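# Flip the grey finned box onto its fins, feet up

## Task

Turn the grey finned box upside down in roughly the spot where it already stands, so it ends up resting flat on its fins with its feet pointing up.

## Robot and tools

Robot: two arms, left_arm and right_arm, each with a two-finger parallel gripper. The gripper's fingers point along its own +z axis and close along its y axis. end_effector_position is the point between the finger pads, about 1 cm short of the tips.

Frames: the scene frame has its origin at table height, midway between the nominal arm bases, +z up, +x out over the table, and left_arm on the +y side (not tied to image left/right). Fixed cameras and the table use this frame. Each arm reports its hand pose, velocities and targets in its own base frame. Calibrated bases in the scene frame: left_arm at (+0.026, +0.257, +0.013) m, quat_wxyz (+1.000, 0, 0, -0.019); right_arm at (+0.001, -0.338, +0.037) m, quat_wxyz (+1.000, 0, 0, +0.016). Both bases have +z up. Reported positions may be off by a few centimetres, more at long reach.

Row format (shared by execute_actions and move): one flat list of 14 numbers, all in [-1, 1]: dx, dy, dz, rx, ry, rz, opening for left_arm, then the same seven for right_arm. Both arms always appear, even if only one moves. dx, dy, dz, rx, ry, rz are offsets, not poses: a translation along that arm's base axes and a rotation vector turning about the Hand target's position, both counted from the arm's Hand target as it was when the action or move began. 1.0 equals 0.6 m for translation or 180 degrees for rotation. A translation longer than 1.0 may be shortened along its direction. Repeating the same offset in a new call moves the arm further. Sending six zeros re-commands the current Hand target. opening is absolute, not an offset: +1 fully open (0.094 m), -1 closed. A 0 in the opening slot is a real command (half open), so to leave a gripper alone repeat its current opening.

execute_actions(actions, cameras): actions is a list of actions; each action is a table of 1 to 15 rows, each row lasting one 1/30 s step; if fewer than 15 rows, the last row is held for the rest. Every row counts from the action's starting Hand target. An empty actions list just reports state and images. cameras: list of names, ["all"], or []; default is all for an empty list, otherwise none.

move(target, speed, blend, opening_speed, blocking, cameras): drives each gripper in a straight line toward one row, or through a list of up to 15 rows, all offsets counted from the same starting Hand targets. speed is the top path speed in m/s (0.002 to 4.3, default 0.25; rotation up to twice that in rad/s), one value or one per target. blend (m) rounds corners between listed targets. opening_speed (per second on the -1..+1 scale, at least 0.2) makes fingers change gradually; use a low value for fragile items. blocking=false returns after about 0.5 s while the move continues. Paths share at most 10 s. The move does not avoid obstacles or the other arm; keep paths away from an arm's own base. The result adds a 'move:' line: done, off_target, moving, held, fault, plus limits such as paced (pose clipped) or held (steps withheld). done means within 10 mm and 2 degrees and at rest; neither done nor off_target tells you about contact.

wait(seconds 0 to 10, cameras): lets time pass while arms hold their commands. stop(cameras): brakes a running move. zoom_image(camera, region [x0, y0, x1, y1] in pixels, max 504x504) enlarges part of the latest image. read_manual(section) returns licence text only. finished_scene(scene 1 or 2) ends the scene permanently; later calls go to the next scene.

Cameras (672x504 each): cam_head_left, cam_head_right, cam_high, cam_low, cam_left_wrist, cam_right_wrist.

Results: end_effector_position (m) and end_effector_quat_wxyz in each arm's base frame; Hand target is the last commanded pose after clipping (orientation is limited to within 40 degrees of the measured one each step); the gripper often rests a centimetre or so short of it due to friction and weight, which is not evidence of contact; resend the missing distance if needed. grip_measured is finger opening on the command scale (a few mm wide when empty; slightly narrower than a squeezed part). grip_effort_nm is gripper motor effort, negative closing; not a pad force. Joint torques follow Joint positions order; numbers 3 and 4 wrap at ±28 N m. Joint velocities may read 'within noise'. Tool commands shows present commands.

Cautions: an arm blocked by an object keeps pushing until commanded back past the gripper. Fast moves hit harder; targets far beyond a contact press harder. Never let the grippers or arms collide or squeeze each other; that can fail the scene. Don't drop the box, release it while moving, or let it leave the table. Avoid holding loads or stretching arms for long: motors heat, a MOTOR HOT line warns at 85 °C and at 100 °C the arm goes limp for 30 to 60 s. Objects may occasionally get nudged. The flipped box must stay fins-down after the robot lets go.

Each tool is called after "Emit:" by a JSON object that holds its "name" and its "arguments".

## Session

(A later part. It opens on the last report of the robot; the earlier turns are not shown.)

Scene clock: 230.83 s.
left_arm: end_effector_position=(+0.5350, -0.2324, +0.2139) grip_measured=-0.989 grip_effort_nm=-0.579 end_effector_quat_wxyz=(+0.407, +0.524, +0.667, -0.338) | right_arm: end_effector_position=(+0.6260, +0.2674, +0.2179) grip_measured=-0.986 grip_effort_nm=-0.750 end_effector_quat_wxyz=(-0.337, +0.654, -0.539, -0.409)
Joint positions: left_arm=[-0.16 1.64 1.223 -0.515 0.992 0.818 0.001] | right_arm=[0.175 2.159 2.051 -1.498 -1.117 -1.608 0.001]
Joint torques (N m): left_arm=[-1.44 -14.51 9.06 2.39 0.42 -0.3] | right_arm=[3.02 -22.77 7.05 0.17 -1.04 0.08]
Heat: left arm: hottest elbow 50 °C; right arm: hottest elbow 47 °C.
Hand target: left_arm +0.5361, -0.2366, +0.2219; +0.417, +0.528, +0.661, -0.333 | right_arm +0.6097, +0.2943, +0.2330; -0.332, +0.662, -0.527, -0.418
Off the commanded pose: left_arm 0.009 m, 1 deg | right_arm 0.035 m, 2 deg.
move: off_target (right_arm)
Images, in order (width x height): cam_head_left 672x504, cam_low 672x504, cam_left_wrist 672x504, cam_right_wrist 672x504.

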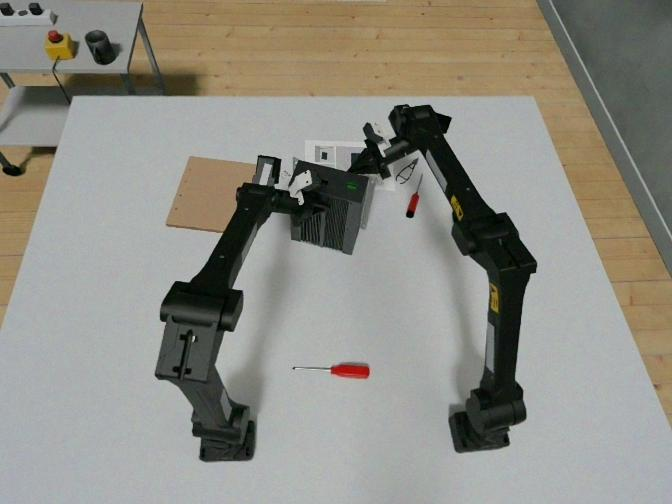

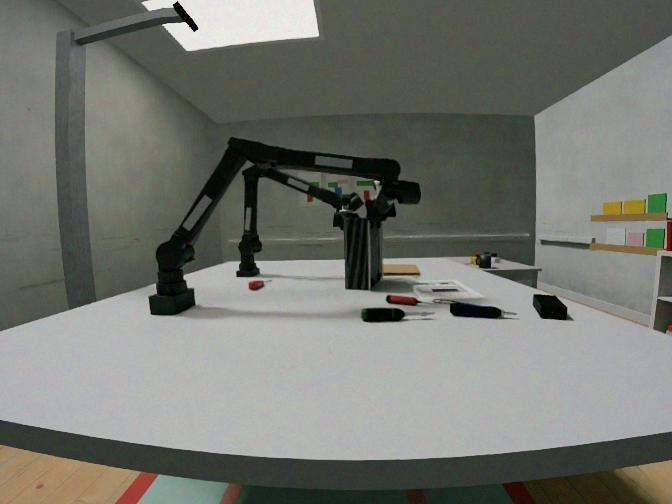

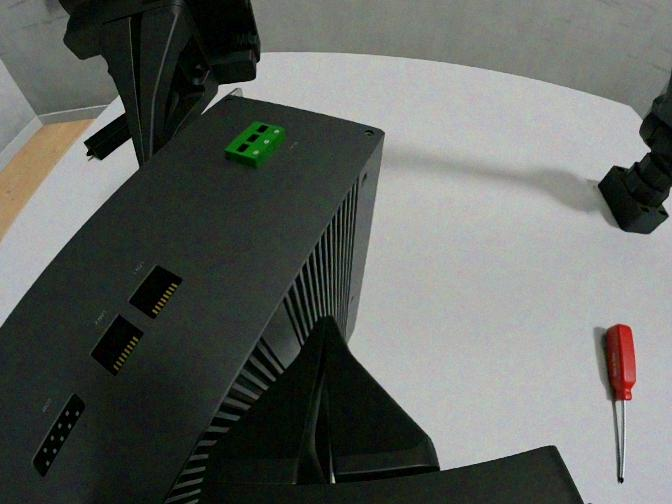

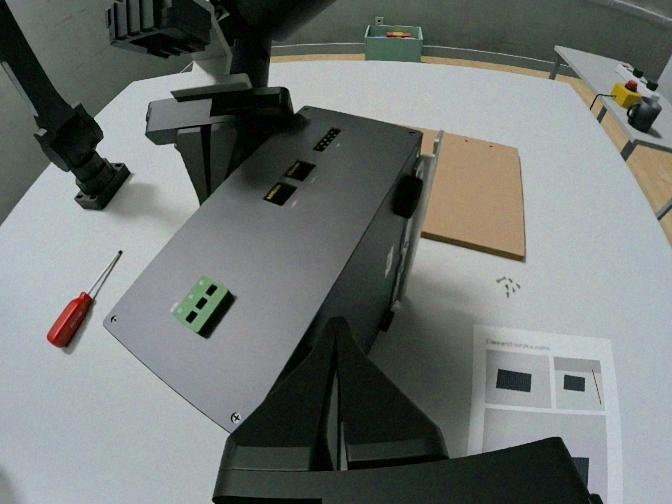

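Emit:
{"name": "move", "arguments": {"target": [[0.0,0.0,0,0,0,0,-1,0.08,0.0,0.02,0,0,0,-1],[0.0,0,0,0,0,0,-1,0.08,0.1,0.02,0,0,0.06,-1],[0.0,0.0,0,0,0,0,-1,0.03,0.1,0.02,0,0,0.06,-1]], "cameras": ["cam_head_left","cam_low","cam_left_wrist","cam_right_wrist"], "speed": 0.08}}

Scene clock: 247.60 s.
left_arm: end_effector_position=(+0.5350, -0.2324, +0.2139) grip_measured=-0.989 grip_effort_nm=-0.574 end_effector_quat_wxyz=(+0.407, +0.524, +0.667, -0.338) | right_arm: end_effector_position=(+0.6338, +0.3488, +0.2373) grip_measured=-0.986 grip_effort_nm=-0.750 end_effector_quat_wxyz=(-0.322, +0.688, -0.490, -0.427)
Joint positions: left_arm=[-0.16 1.64 1.223 -0.515 0.992 0.817 0.001] | right_arm=[0.287 2.33 2.398 -1.68 -1.129 -1.644 0.001]
Joint torques (N m): left_arm=[-1.49 -14.39 9.02 2.4 0.42 -0.28] | right_arm=[0.26 -24.59 7.61 0.1 -0.53 -0.18]
Heat: left arm: hottest elbow 48 °C; right arm: hottest elbow 45 °C.
Hand target: left_arm +0.5362, -0.2366, +0.2219; +0.417, +0.528, +0.661, -0.333 | right_arm +0.6278, +0.3541, +0.2451; -0.291, +0.708, -0.462, -0.447
Off the commanded pose: left_arm 0.009 m, 2 deg | right_arm 0.011 m, 6 deg.
joint sent to its limit (right arm) — joint 4 (wrist pitch), lower limit. The joint targets are off in orientation, not in position.
move: off_target (right_arm)
Images, in order (width x height): cam_head_left 672x504, cam_low 672x504, cam_left_wrist 672x504, cam_right_wrist 672x504.

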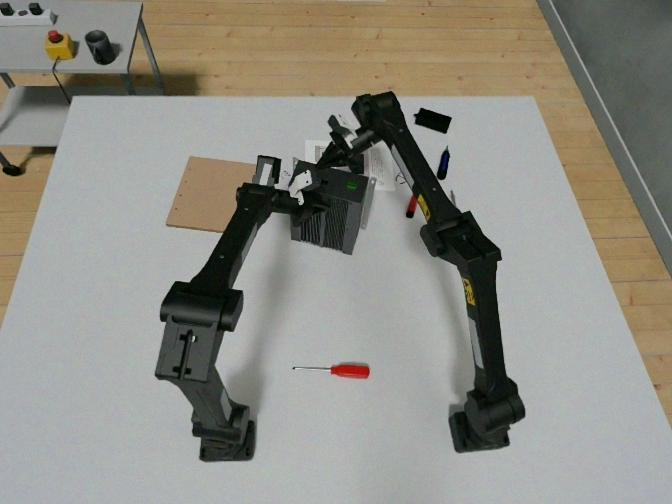

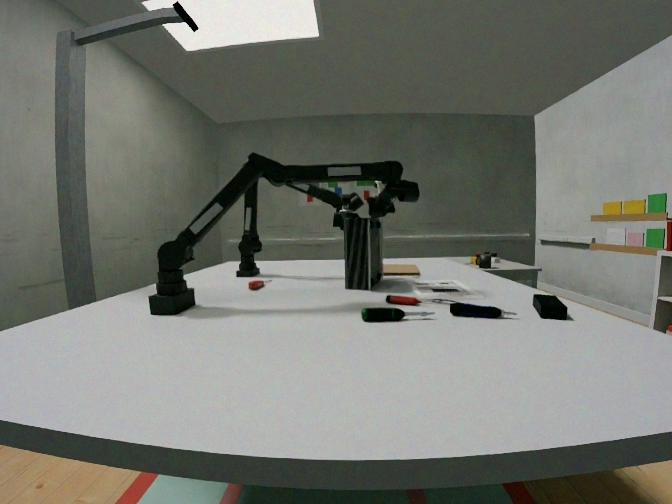

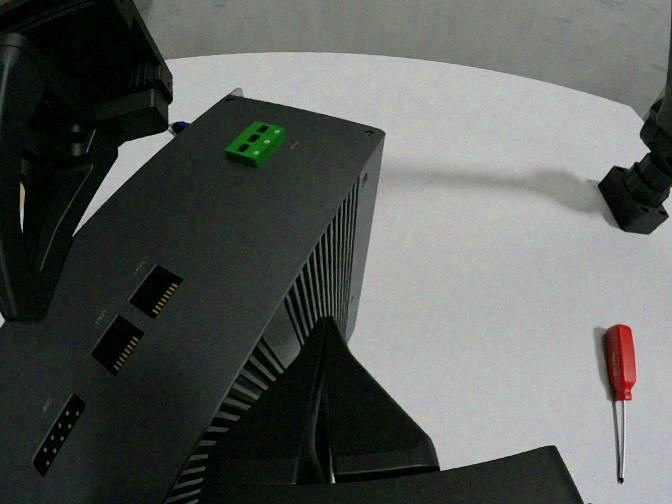

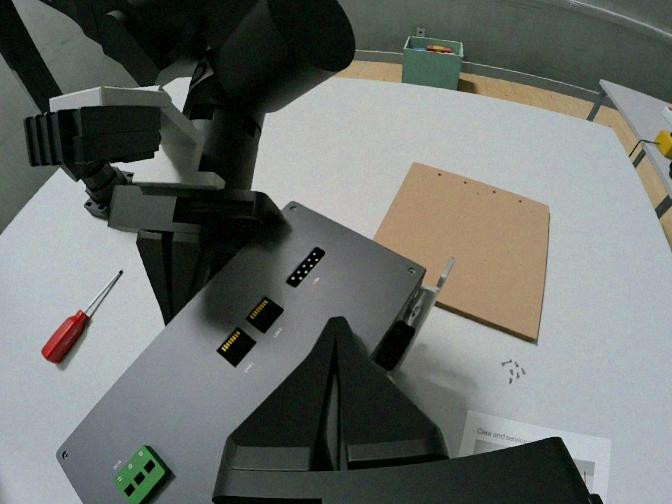

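Emit:
{"name": "move", "arguments": {"target": [[0,0,0,0,0,0,-1,0.08,0,0,0,0,0,-1],[0.0,0,0,0,0,0,-1,0.08,-0.01,-0.06,0,0,0,-1],[0.0,0.0,0,0,0,0,-1,0.0,-0.01,-0.06,0,0,0,-1]], "cameras": ["cam_head_left","cam_low","cam_left_wrist","cam_right_wrist"], "speed": 0.08}}

Scene clock: 256.53 s.
left_arm: end_effector_position=(+0.5339, -0.2322, +0.2140) grip_measured=-0.989 grip_effort_nm=-0.579 end_effector_quat_wxyz=(+0.407, +0.523, +0.668, -0.339) | right_arm: end_effector_position=(+0.6449, +0.3299, +0.1959) grip_measured=-0.986 grip_effort_nm=-0.745 end_effector_quat_wxyz=(-0.319, +0.690, -0.492, -0.425)
Joint positions: left_arm=[-0.16 1.637 1.22 -0.515 0.992 0.816 0.001] | right_arm=[0.259 2.371 2.368 -1.668 -1.117 -1.706 0.001]
Joint torques (N m): left_arm=[-1.49 -14.15 9.28 2.39 0.43 -0.27] | right_arm=[1.67 -25.99 6.71 -0.44 -0.71 -0.18]
Heat: left arm: hottest elbow 48 °C; right arm: hottest elbow 45 °C.
Hand target: left_arm +0.5361, -0.2366, +0.2220; +0.417, +0.528, +0.661, -0.333 | right_arm +0.6278, +0.3481, +0.2090; -0.291, +0.708, -0.462, -0.447
Off the commanded pose: left_arm 0.009 m, 2 deg | right_arm 0.028 m, 6 deg.
joint sent to its limit (right arm) — joint 4 (wrist pitch), lower limit. The joint targets are off in orientation, not in position.
move: off_target (right_arm)
Images, in order (width x height): cam_head_left 672x504, cam_low 672x504, cam_left_wrist 672x504, cam_right_wrist 672x504.

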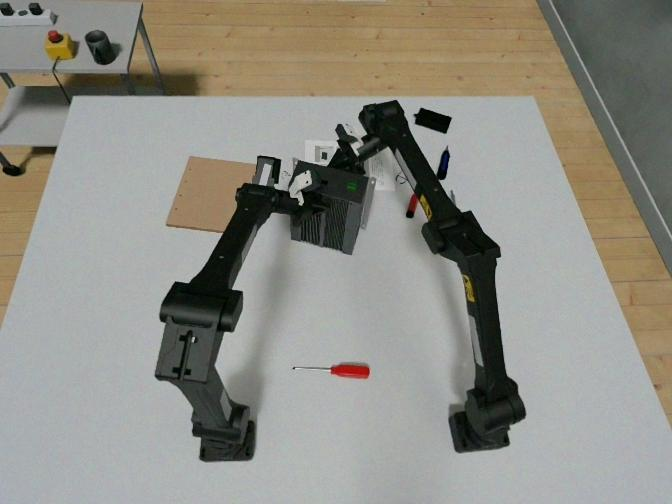

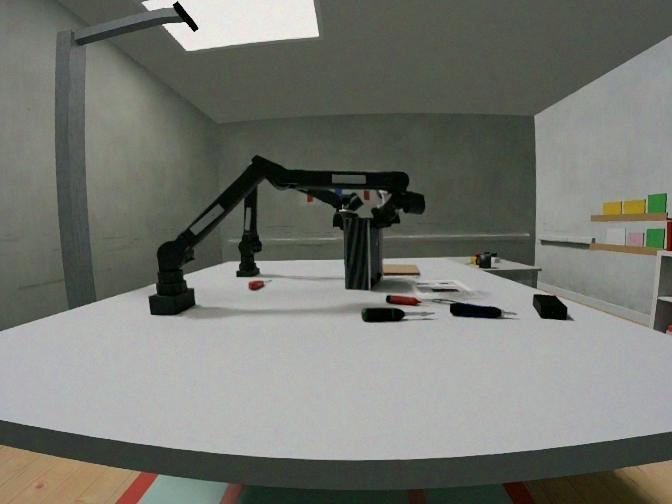

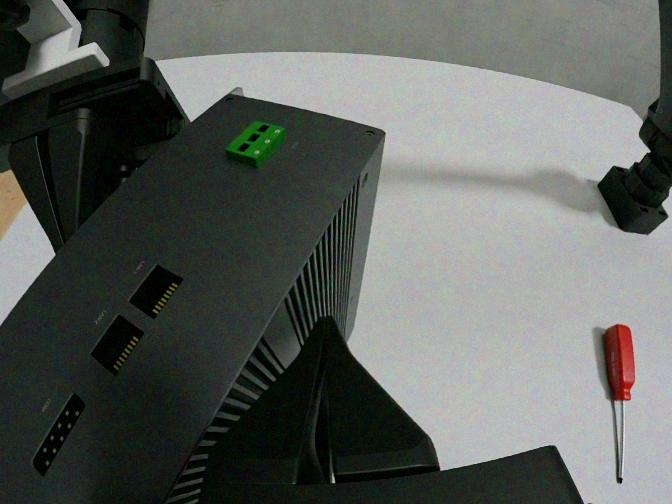

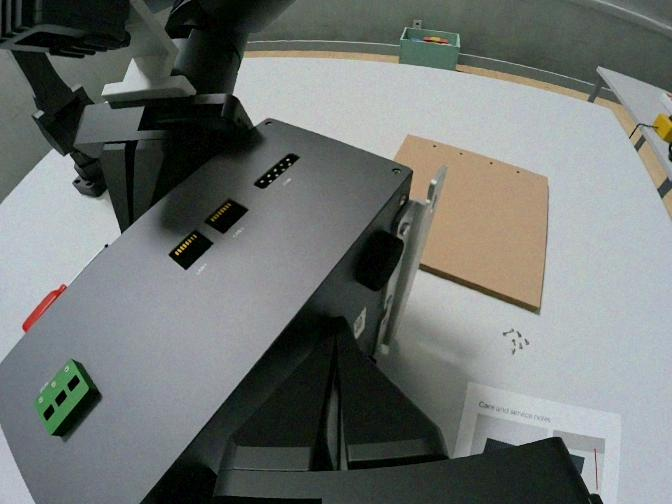

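Emit:
{"name": "move", "arguments": {"target": [[-0.03,-0.01,0,0,0,0,-1,-0.09,0.02,0.02,0,0,0,-1]], "cameras": ["cam_head_left","cam_low","cam_left_wrist","cam_right_wrist"], "speed": 0.05}}

Scene clock: 261.63 s.
left_arm: end_effector_position=(+0.5106, -0.2277, +0.2145) grip_measured=-0.989 grip_effort_nm=-0.574 end_effector_quat_wxyz=(+0.402, +0.514, +0.677, -0.340) | right_arm: end_effector_position=(+0.6104, +0.3203, +0.2090) grip_measured=-0.986 grip_effort_nm=-0.750 end_effector_quat_wxyz=(-0.312, +0.695, -0.487, -0.428)
Joint positions: left_arm=[-0.16 1.576 1.148 -0.503 0.982 0.787 0.001] | right_arm=[0.259 2.25 2.185 -1.651 -1.111 -1.751 0.001]
Joint torques (N m): left_arm=[-2.96 -11.75 10.4 3.26 0.36 -0.2] | right_arm=[5.13 -24.47 6.01 -1.17 -0.99 -0.23]
Heat: left arm: hottest elbow 47 °C; right arm: hottest elbow 45 °C.
Hand target: left_arm +0.5181, -0.2427, +0.2221; +0.417, +0.528, +0.661, -0.333 | right_arm +0.5737, +0.3603, +0.2212; -0.291, +0.709, -0.462, -0.447
Off the commanded pose: left_arm 0.018 m, 3 deg | right_arm 0.055 m, 5 deg.
joint sent to its limit (right arm) — joint 4 (wrist pitch), lower limit. The joint targets still meet the commanded pose.
move: off_target (left_arm, right_arm)
Images, in order (width x height): cam_head_left 672x504, cam_low 672x504, cam_left_wrist 672x504, cam_right_wrist 672x504.

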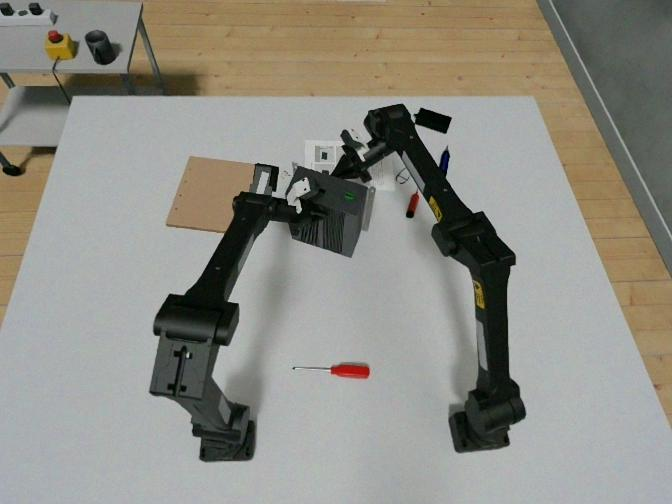

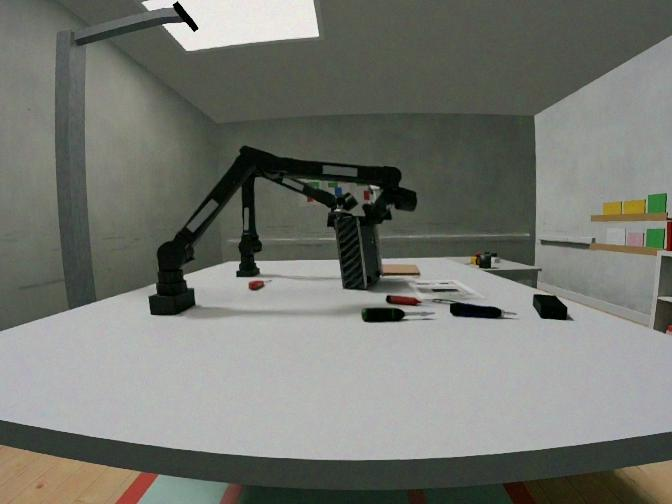

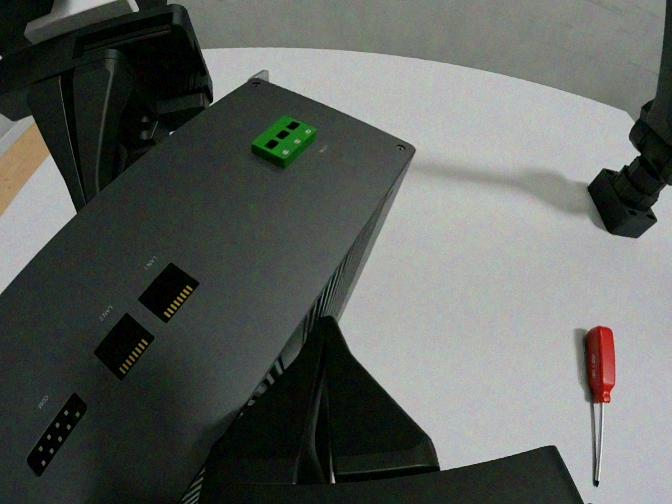

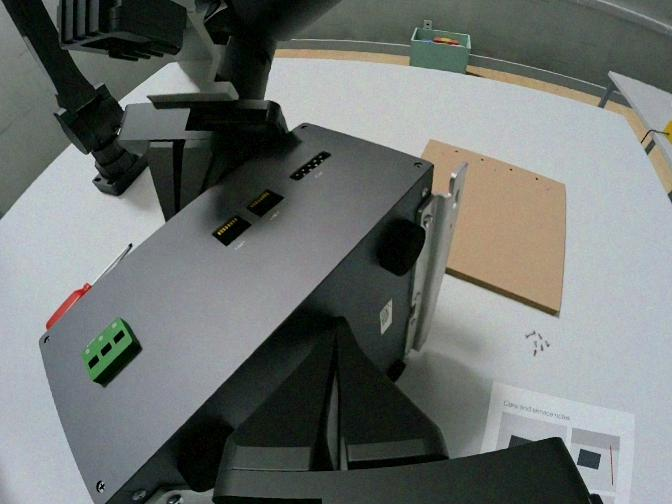

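Emit:
{"name": "move", "arguments": {"target": [[-0.1,-0.02,-0.02,0,0,0,-1,-0.11,0.0,0.0,0,0,0,-1]], "cameras": ["cam_head_left","cam_low","cam_left_wrist","cam_right_wrist"], "speed": 0.05}}

Scene clock: 268.47 s.
left_arm: end_effector_position=(+0.4550, -0.2301, +0.2045) grip_measured=-0.989 grip_effort_nm=-0.574 end_effector_quat_wxyz=(+0.411, +0.516, +0.675, -0.330) | right_arm: end_effector_position=(+0.5467, +0.3168, +0.2257) grip_measured=-0.986 grip_effort_nm=-0.745 end_effector_quat_wxyz=(-0.324, +0.698, -0.480, -0.421)
Joint positions: left_arm=[-0.189 1.44 0.957 -0.386 0.952 0.743 0.001] | right_arm=[0.279 2.019 1.841 -1.462 -1.118 -1.702 0.001]
Joint torques (N m): left_arm=[-5.01 -8.82 10.3 3.29 0.21 -0.48] | right_arm=[6.01 -20.42 5.42 -0.55 -0.79 0.03]
Heat: left arm: hottest elbow 46 °C; right arm: hottest elbow 44 °C.
Hand target: left_arm +0.4581, -0.2547, +0.2100; +0.417, +0.528, +0.661, -0.333 | right_arm +0.5077, +0.3602, +0.2211; -0.291, +0.708, -0.462, -0.447
Off the commanded pose: left_arm 0.025 m, 2 deg | right_arm 0.059 m, 5 deg.
move: off_target (left_arm, right_arm)
Images, in order (width x height): cam_head_left 672x504, cam_low 672x504, cam_left_wrist 672x504, cam_right_wrist 672x504.

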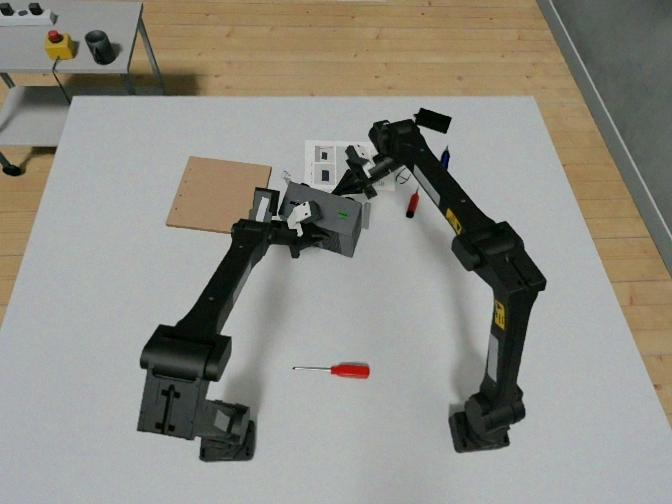

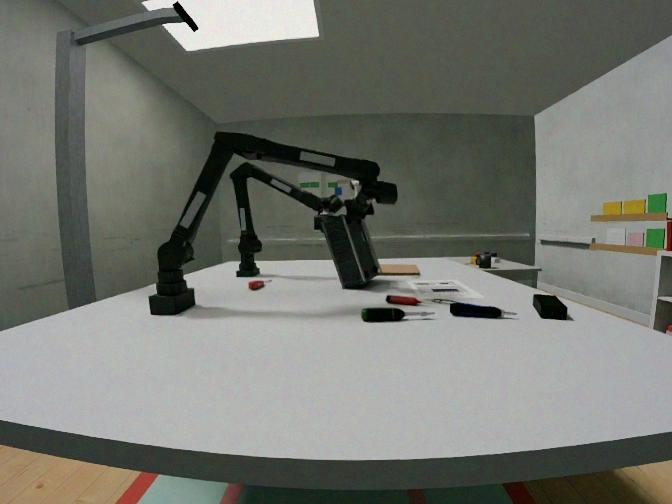

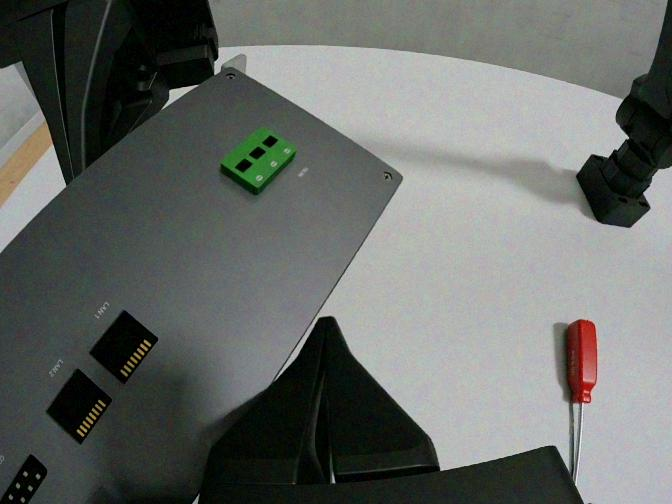

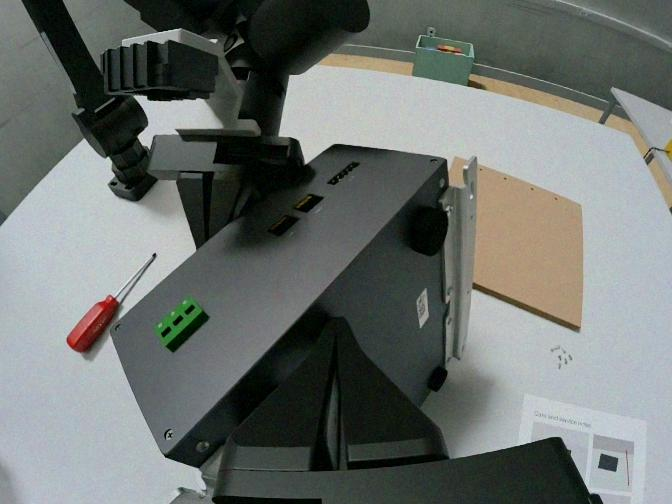

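Emit:
{"name": "move", "arguments": {"target": [[-0.105,-0.04,-0.07,0,0,0,-1,-0.09,-0.03,0.0,0,0,0,-1]], "cameras": ["all"], "speed": 0.05}}

Scene clock: 277.53 s.
left_arm: end_effector_position=(+0.3768, -0.2655, +0.1433) grip_measured=-0.989 grip_effort_nm=-0.569 end_effector_quat_wxyz=(+0.377, +0.507, +0.693, -0.348) | right_arm: end_effector_position=(+0.4562, +0.3371, +0.2152) grip_measured=-0.986 grip_effort_nm=-0.755 end_effector_quat_wxyz=(-0.288, +0.705, -0.467, -0.450)
Joint positions: left_arm=[-0.323 1.379 0.714 -0.164 0.871 0.582 0.001] | right_arm=[0.36 1.867 1.574 -1.395 -1.123 -1.686 0.001]
Joint torques (N m): left_arm=[-1.9 -8.18 11.18 3.88 0.46 0.05] | right_arm=[0.38 -17.73 7.36 0.81 -0.72 0.09]
Heat: left arm: hottest elbow 46 °C; right arm: hottest elbow 43 °C.
Hand target: left_arm +0.3952, -0.2786, +0.1680; +0.417, +0.528, +0.661, -0.333 | right_arm +0.4538, +0.3421, +0.2211; -0.291, +0.708, -0.462, -0.447
Off the commanded pose: left_arm 0.033 m, 7 deg | right_arm 0.008 m, 1 deg.
move: off_target (left_arm)

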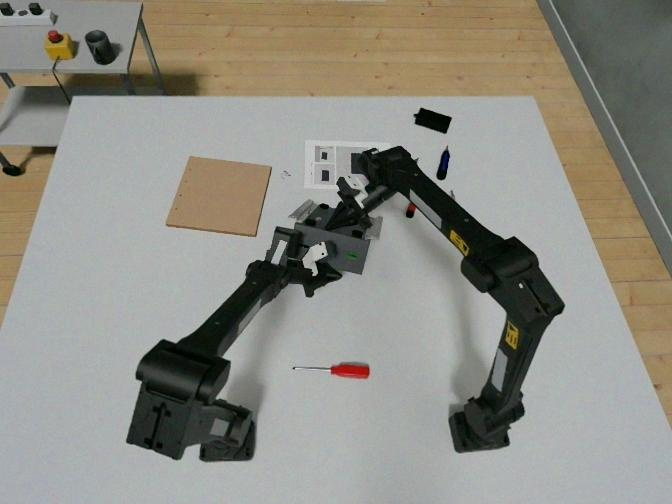

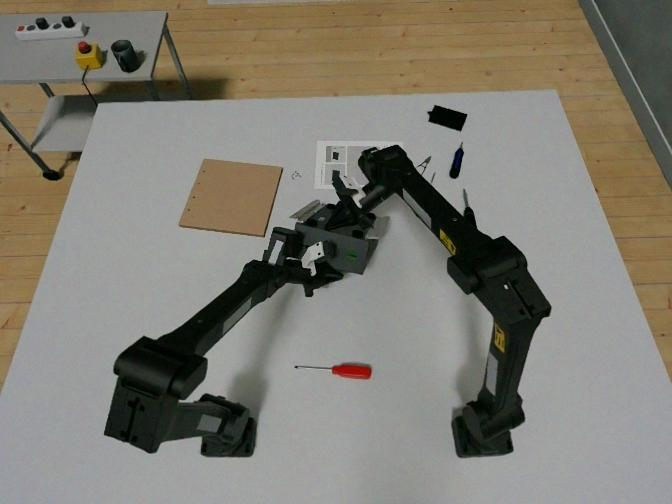

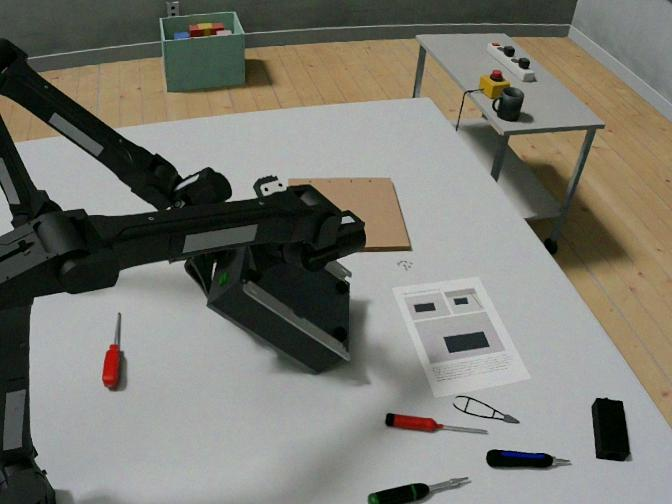

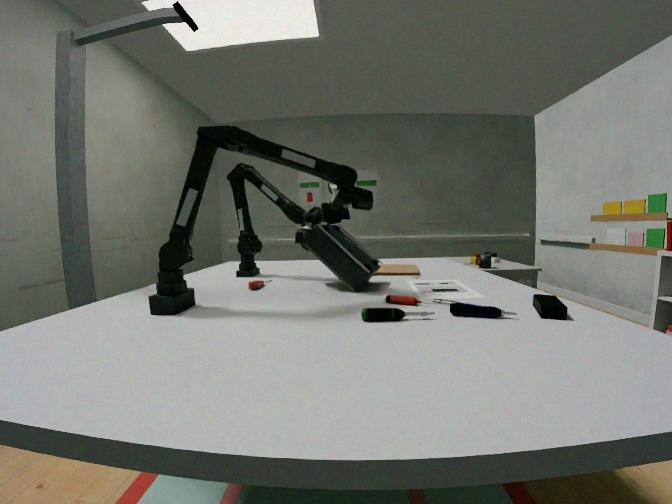

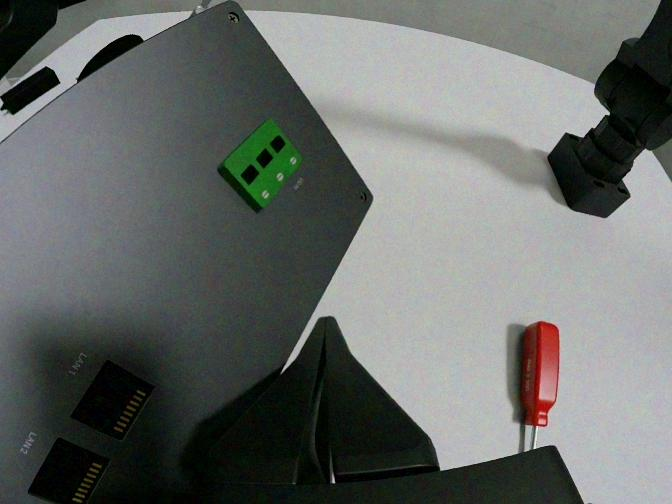

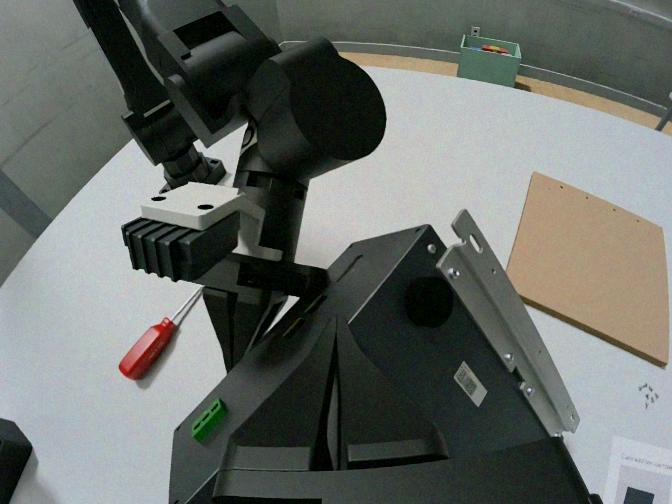

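Emit:
{"name": "move", "arguments": {"target": [[0,0,0,0,0,0,-1,0.05,-0.02,0.12,0,0,0,-1],[-0.07,0.0,-0.09,0,0,0,-1,0.05,-0.2,0.14,0,0,0,-1]], "cameras": ["all"], "speed": 0.06}}

Scene clock: 296.47 s.
left_arm: end_effector_position=(+0.3530, -0.2742, +0.1143) grip_measured=-0.989 grip_effort_nm=-0.574 end_effector_quat_wxyz=(+0.413, +0.522, +0.667, -0.335) | right_arm: end_effector_position=(+0.4846, +0.2285, +0.2980) grip_measured=-0.986 grip_effort_nm=-0.750 end_effector_quat_wxyz=(-0.329, +0.691, -0.500, -0.405)
Joint positions: left_arm=[-0.368 1.397 0.583 0.102 0.842 0.555 0.001] | right_arm=[0.154 1.777 1.676 -1.679 -1.086 -1.863 0.001]
Joint torques (N m): left_arm=[-1.61 -6.89 7.41 2.4 0.32 -0.14] | right_arm=[-1.26 -16.67 7.57 -0.18 -0.51 -0.13]
Heat: left arm: hottest elbow 46 °C; right arm: hottest elbow 42 °C.
Hand target: left_arm +0.3532, -0.2786, +0.1139; +0.417, +0.528, +0.661, -0.333 | right_arm +0.4838, +0.2221, +0.3050; -0.291, +0.708, -0.462, -0.447
Off the commanded pose: left_arm 0.004 m, 1 deg | right_arm 0.010 m, 8 deg.
joint sent to its limit (right arm) — joint 4 (wrist pitch), lower limit. The joint targets are off in orientation, not in position.
move: off_target (right_arm)

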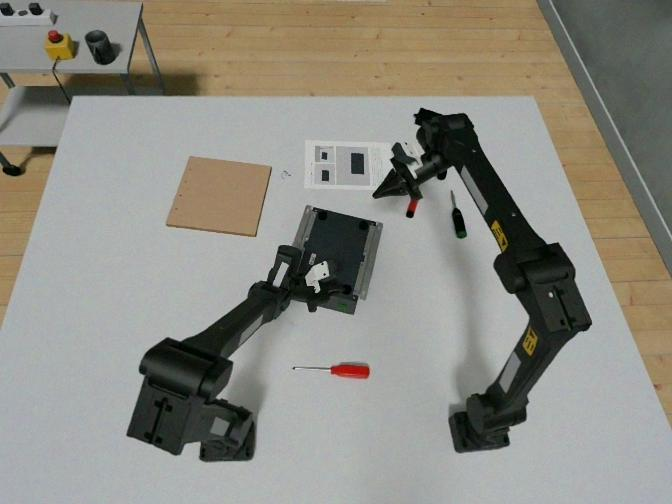

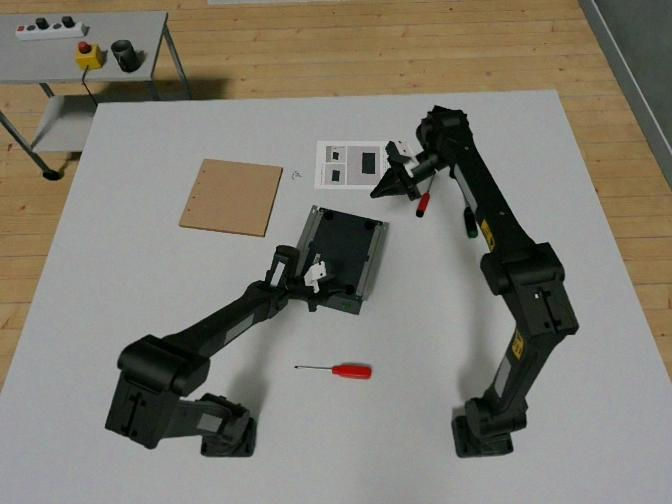

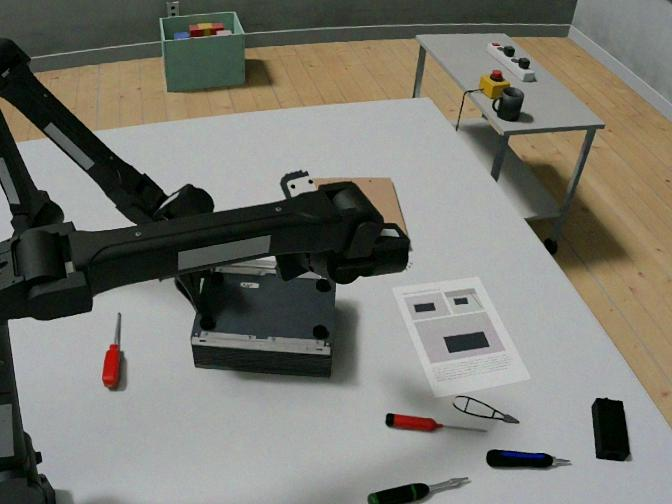

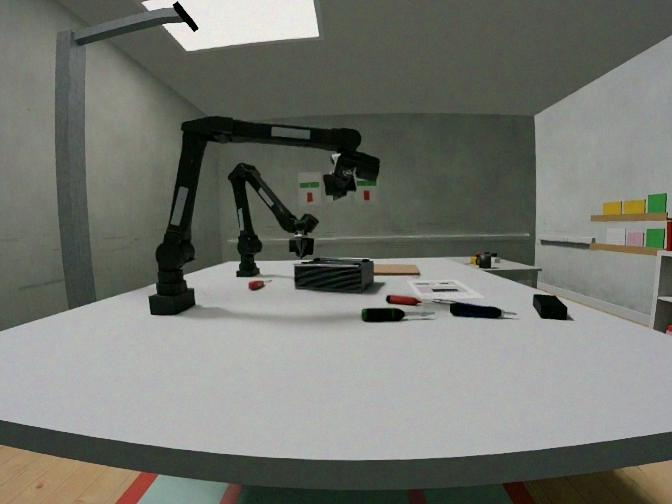

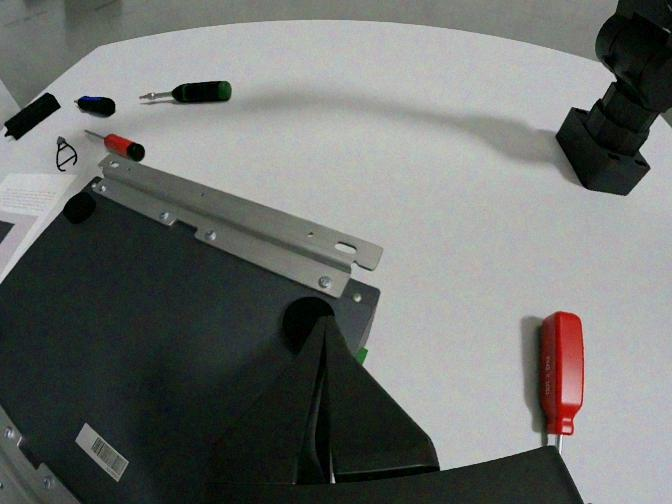

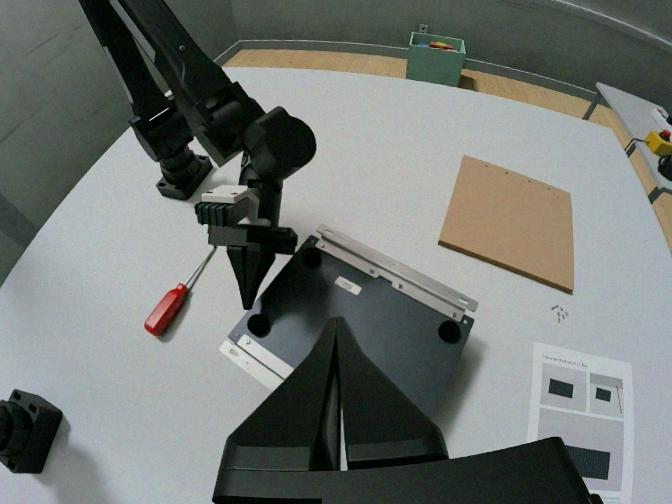

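Emit:
{"name": "move", "arguments": {"target": [[0,0.04,0.1,0,0,0,-1,0.05,-0.2,0.05,0,0,0,-1],[0,0.25,0.15,0,0,0,-1,0.05,-0.2,0.05,0,0,0,-1]], "cameras": ["all"], "speed": 0.15}}

Emit:
{"name": "zoom_image", "arguments": {"camera": "cam_low", "region": [260, 230, 420, 310]}}

Scene clock: 305.03 s.
left_arm: end_effector_position=(+0.3388, -0.1318, +0.1930) grip_measured=-0.989 grip_effort_nm=-0.569 end_effector_quat_wxyz=(+0.408, +0.523, +0.666, -0.341) | right_arm: end_effector_position=(+0.5114, +0.1070, +0.3179) grip_measured=-0.986 grip_effort_nm=-0.745 end_effector_quat_wxyz=(-0.379, +0.659, -0.560, -0.329)
Joint positions: left_arm=[0.065 1.188 0.731 -0.825 1.1 1.219 0.001] | right_arm=[-0.081 1.719 1.669 -1.679 -1.045 -1.905 0.001]
Joint torques (N m): left_arm=[-0.26 -4.19 11.62 0.55 0.79 -0.07] | right_arm=[-1.44 -15.79 9.63 -0.2 -0.51 -0.12]
Heat: left arm: hottest elbow 46 °C; right arm: hottest elbow 42 °C.
Hand target: left_arm +0.3531, -0.1286, +0.2039; +0.417, +0.528, +0.661, -0.333 | right_arm +0.5138, +0.1023, +0.3350; -0.291, +0.708, -0.462, -0.447
Off the commanded pose: left_arm 0.018 m, 2 deg | right_arm 0.018 m, 21 deg.
joint sent to its limit (right arm) — joint 4 (wrist pitch), lower limit. The joint targets are off in orientation, not in position.
move: off_target (left_arm, right_arm)

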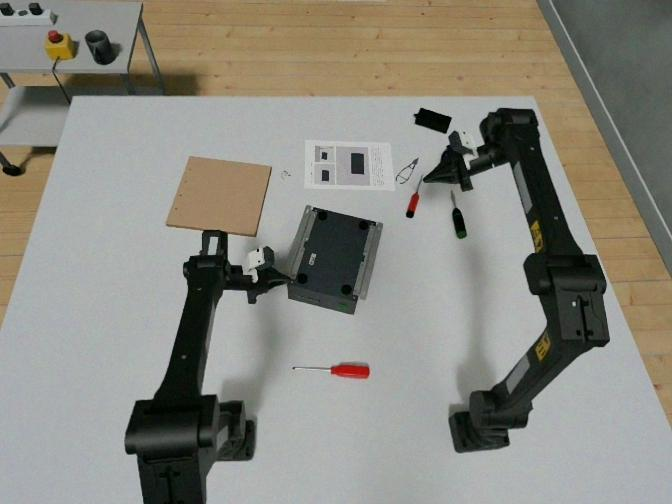

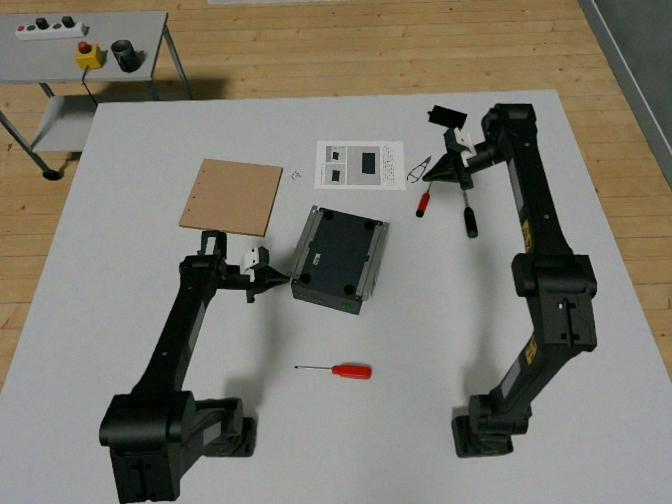

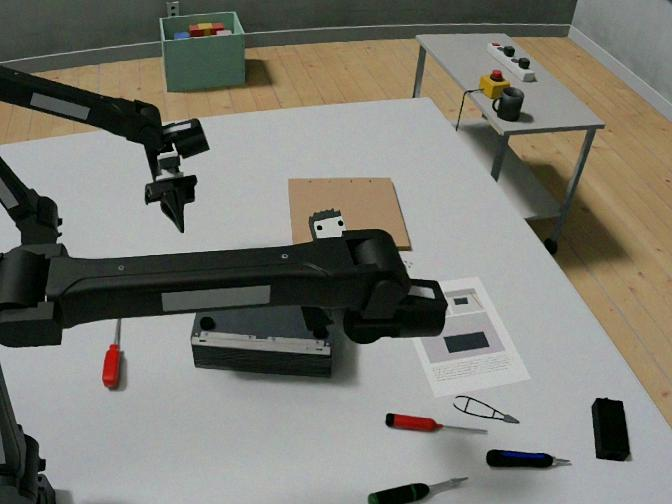

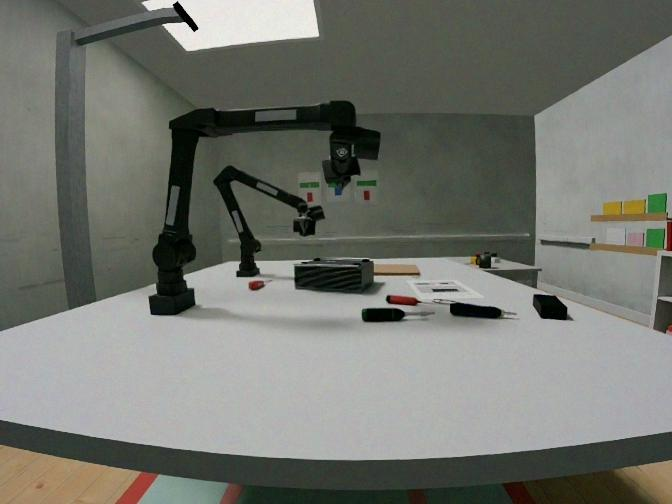

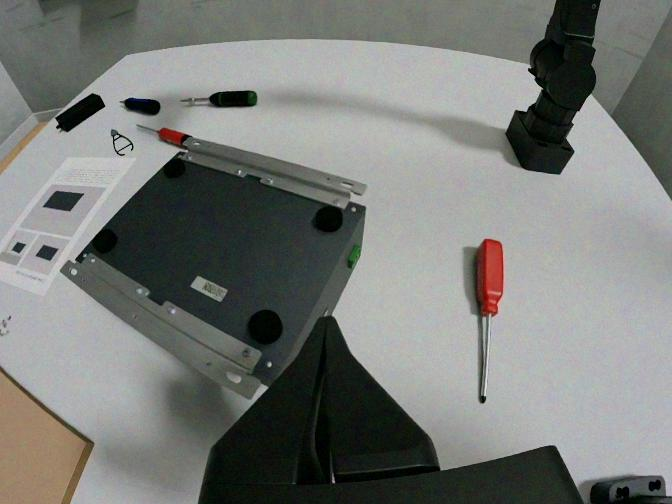

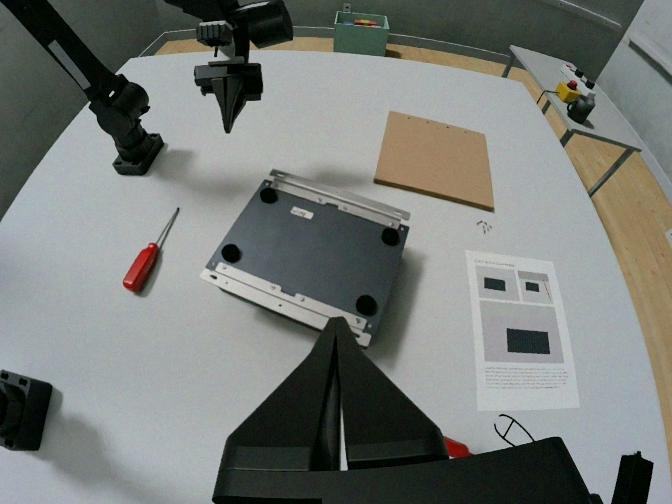

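Scaled by 3.150.

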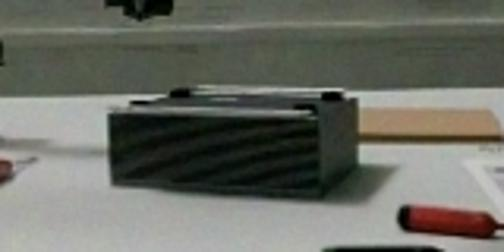

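Flat, feet up, close to the original place.

Emit:
{"name": "finished_scene", "arguments": {"scene": 2}}

The scene is finished: the task was done.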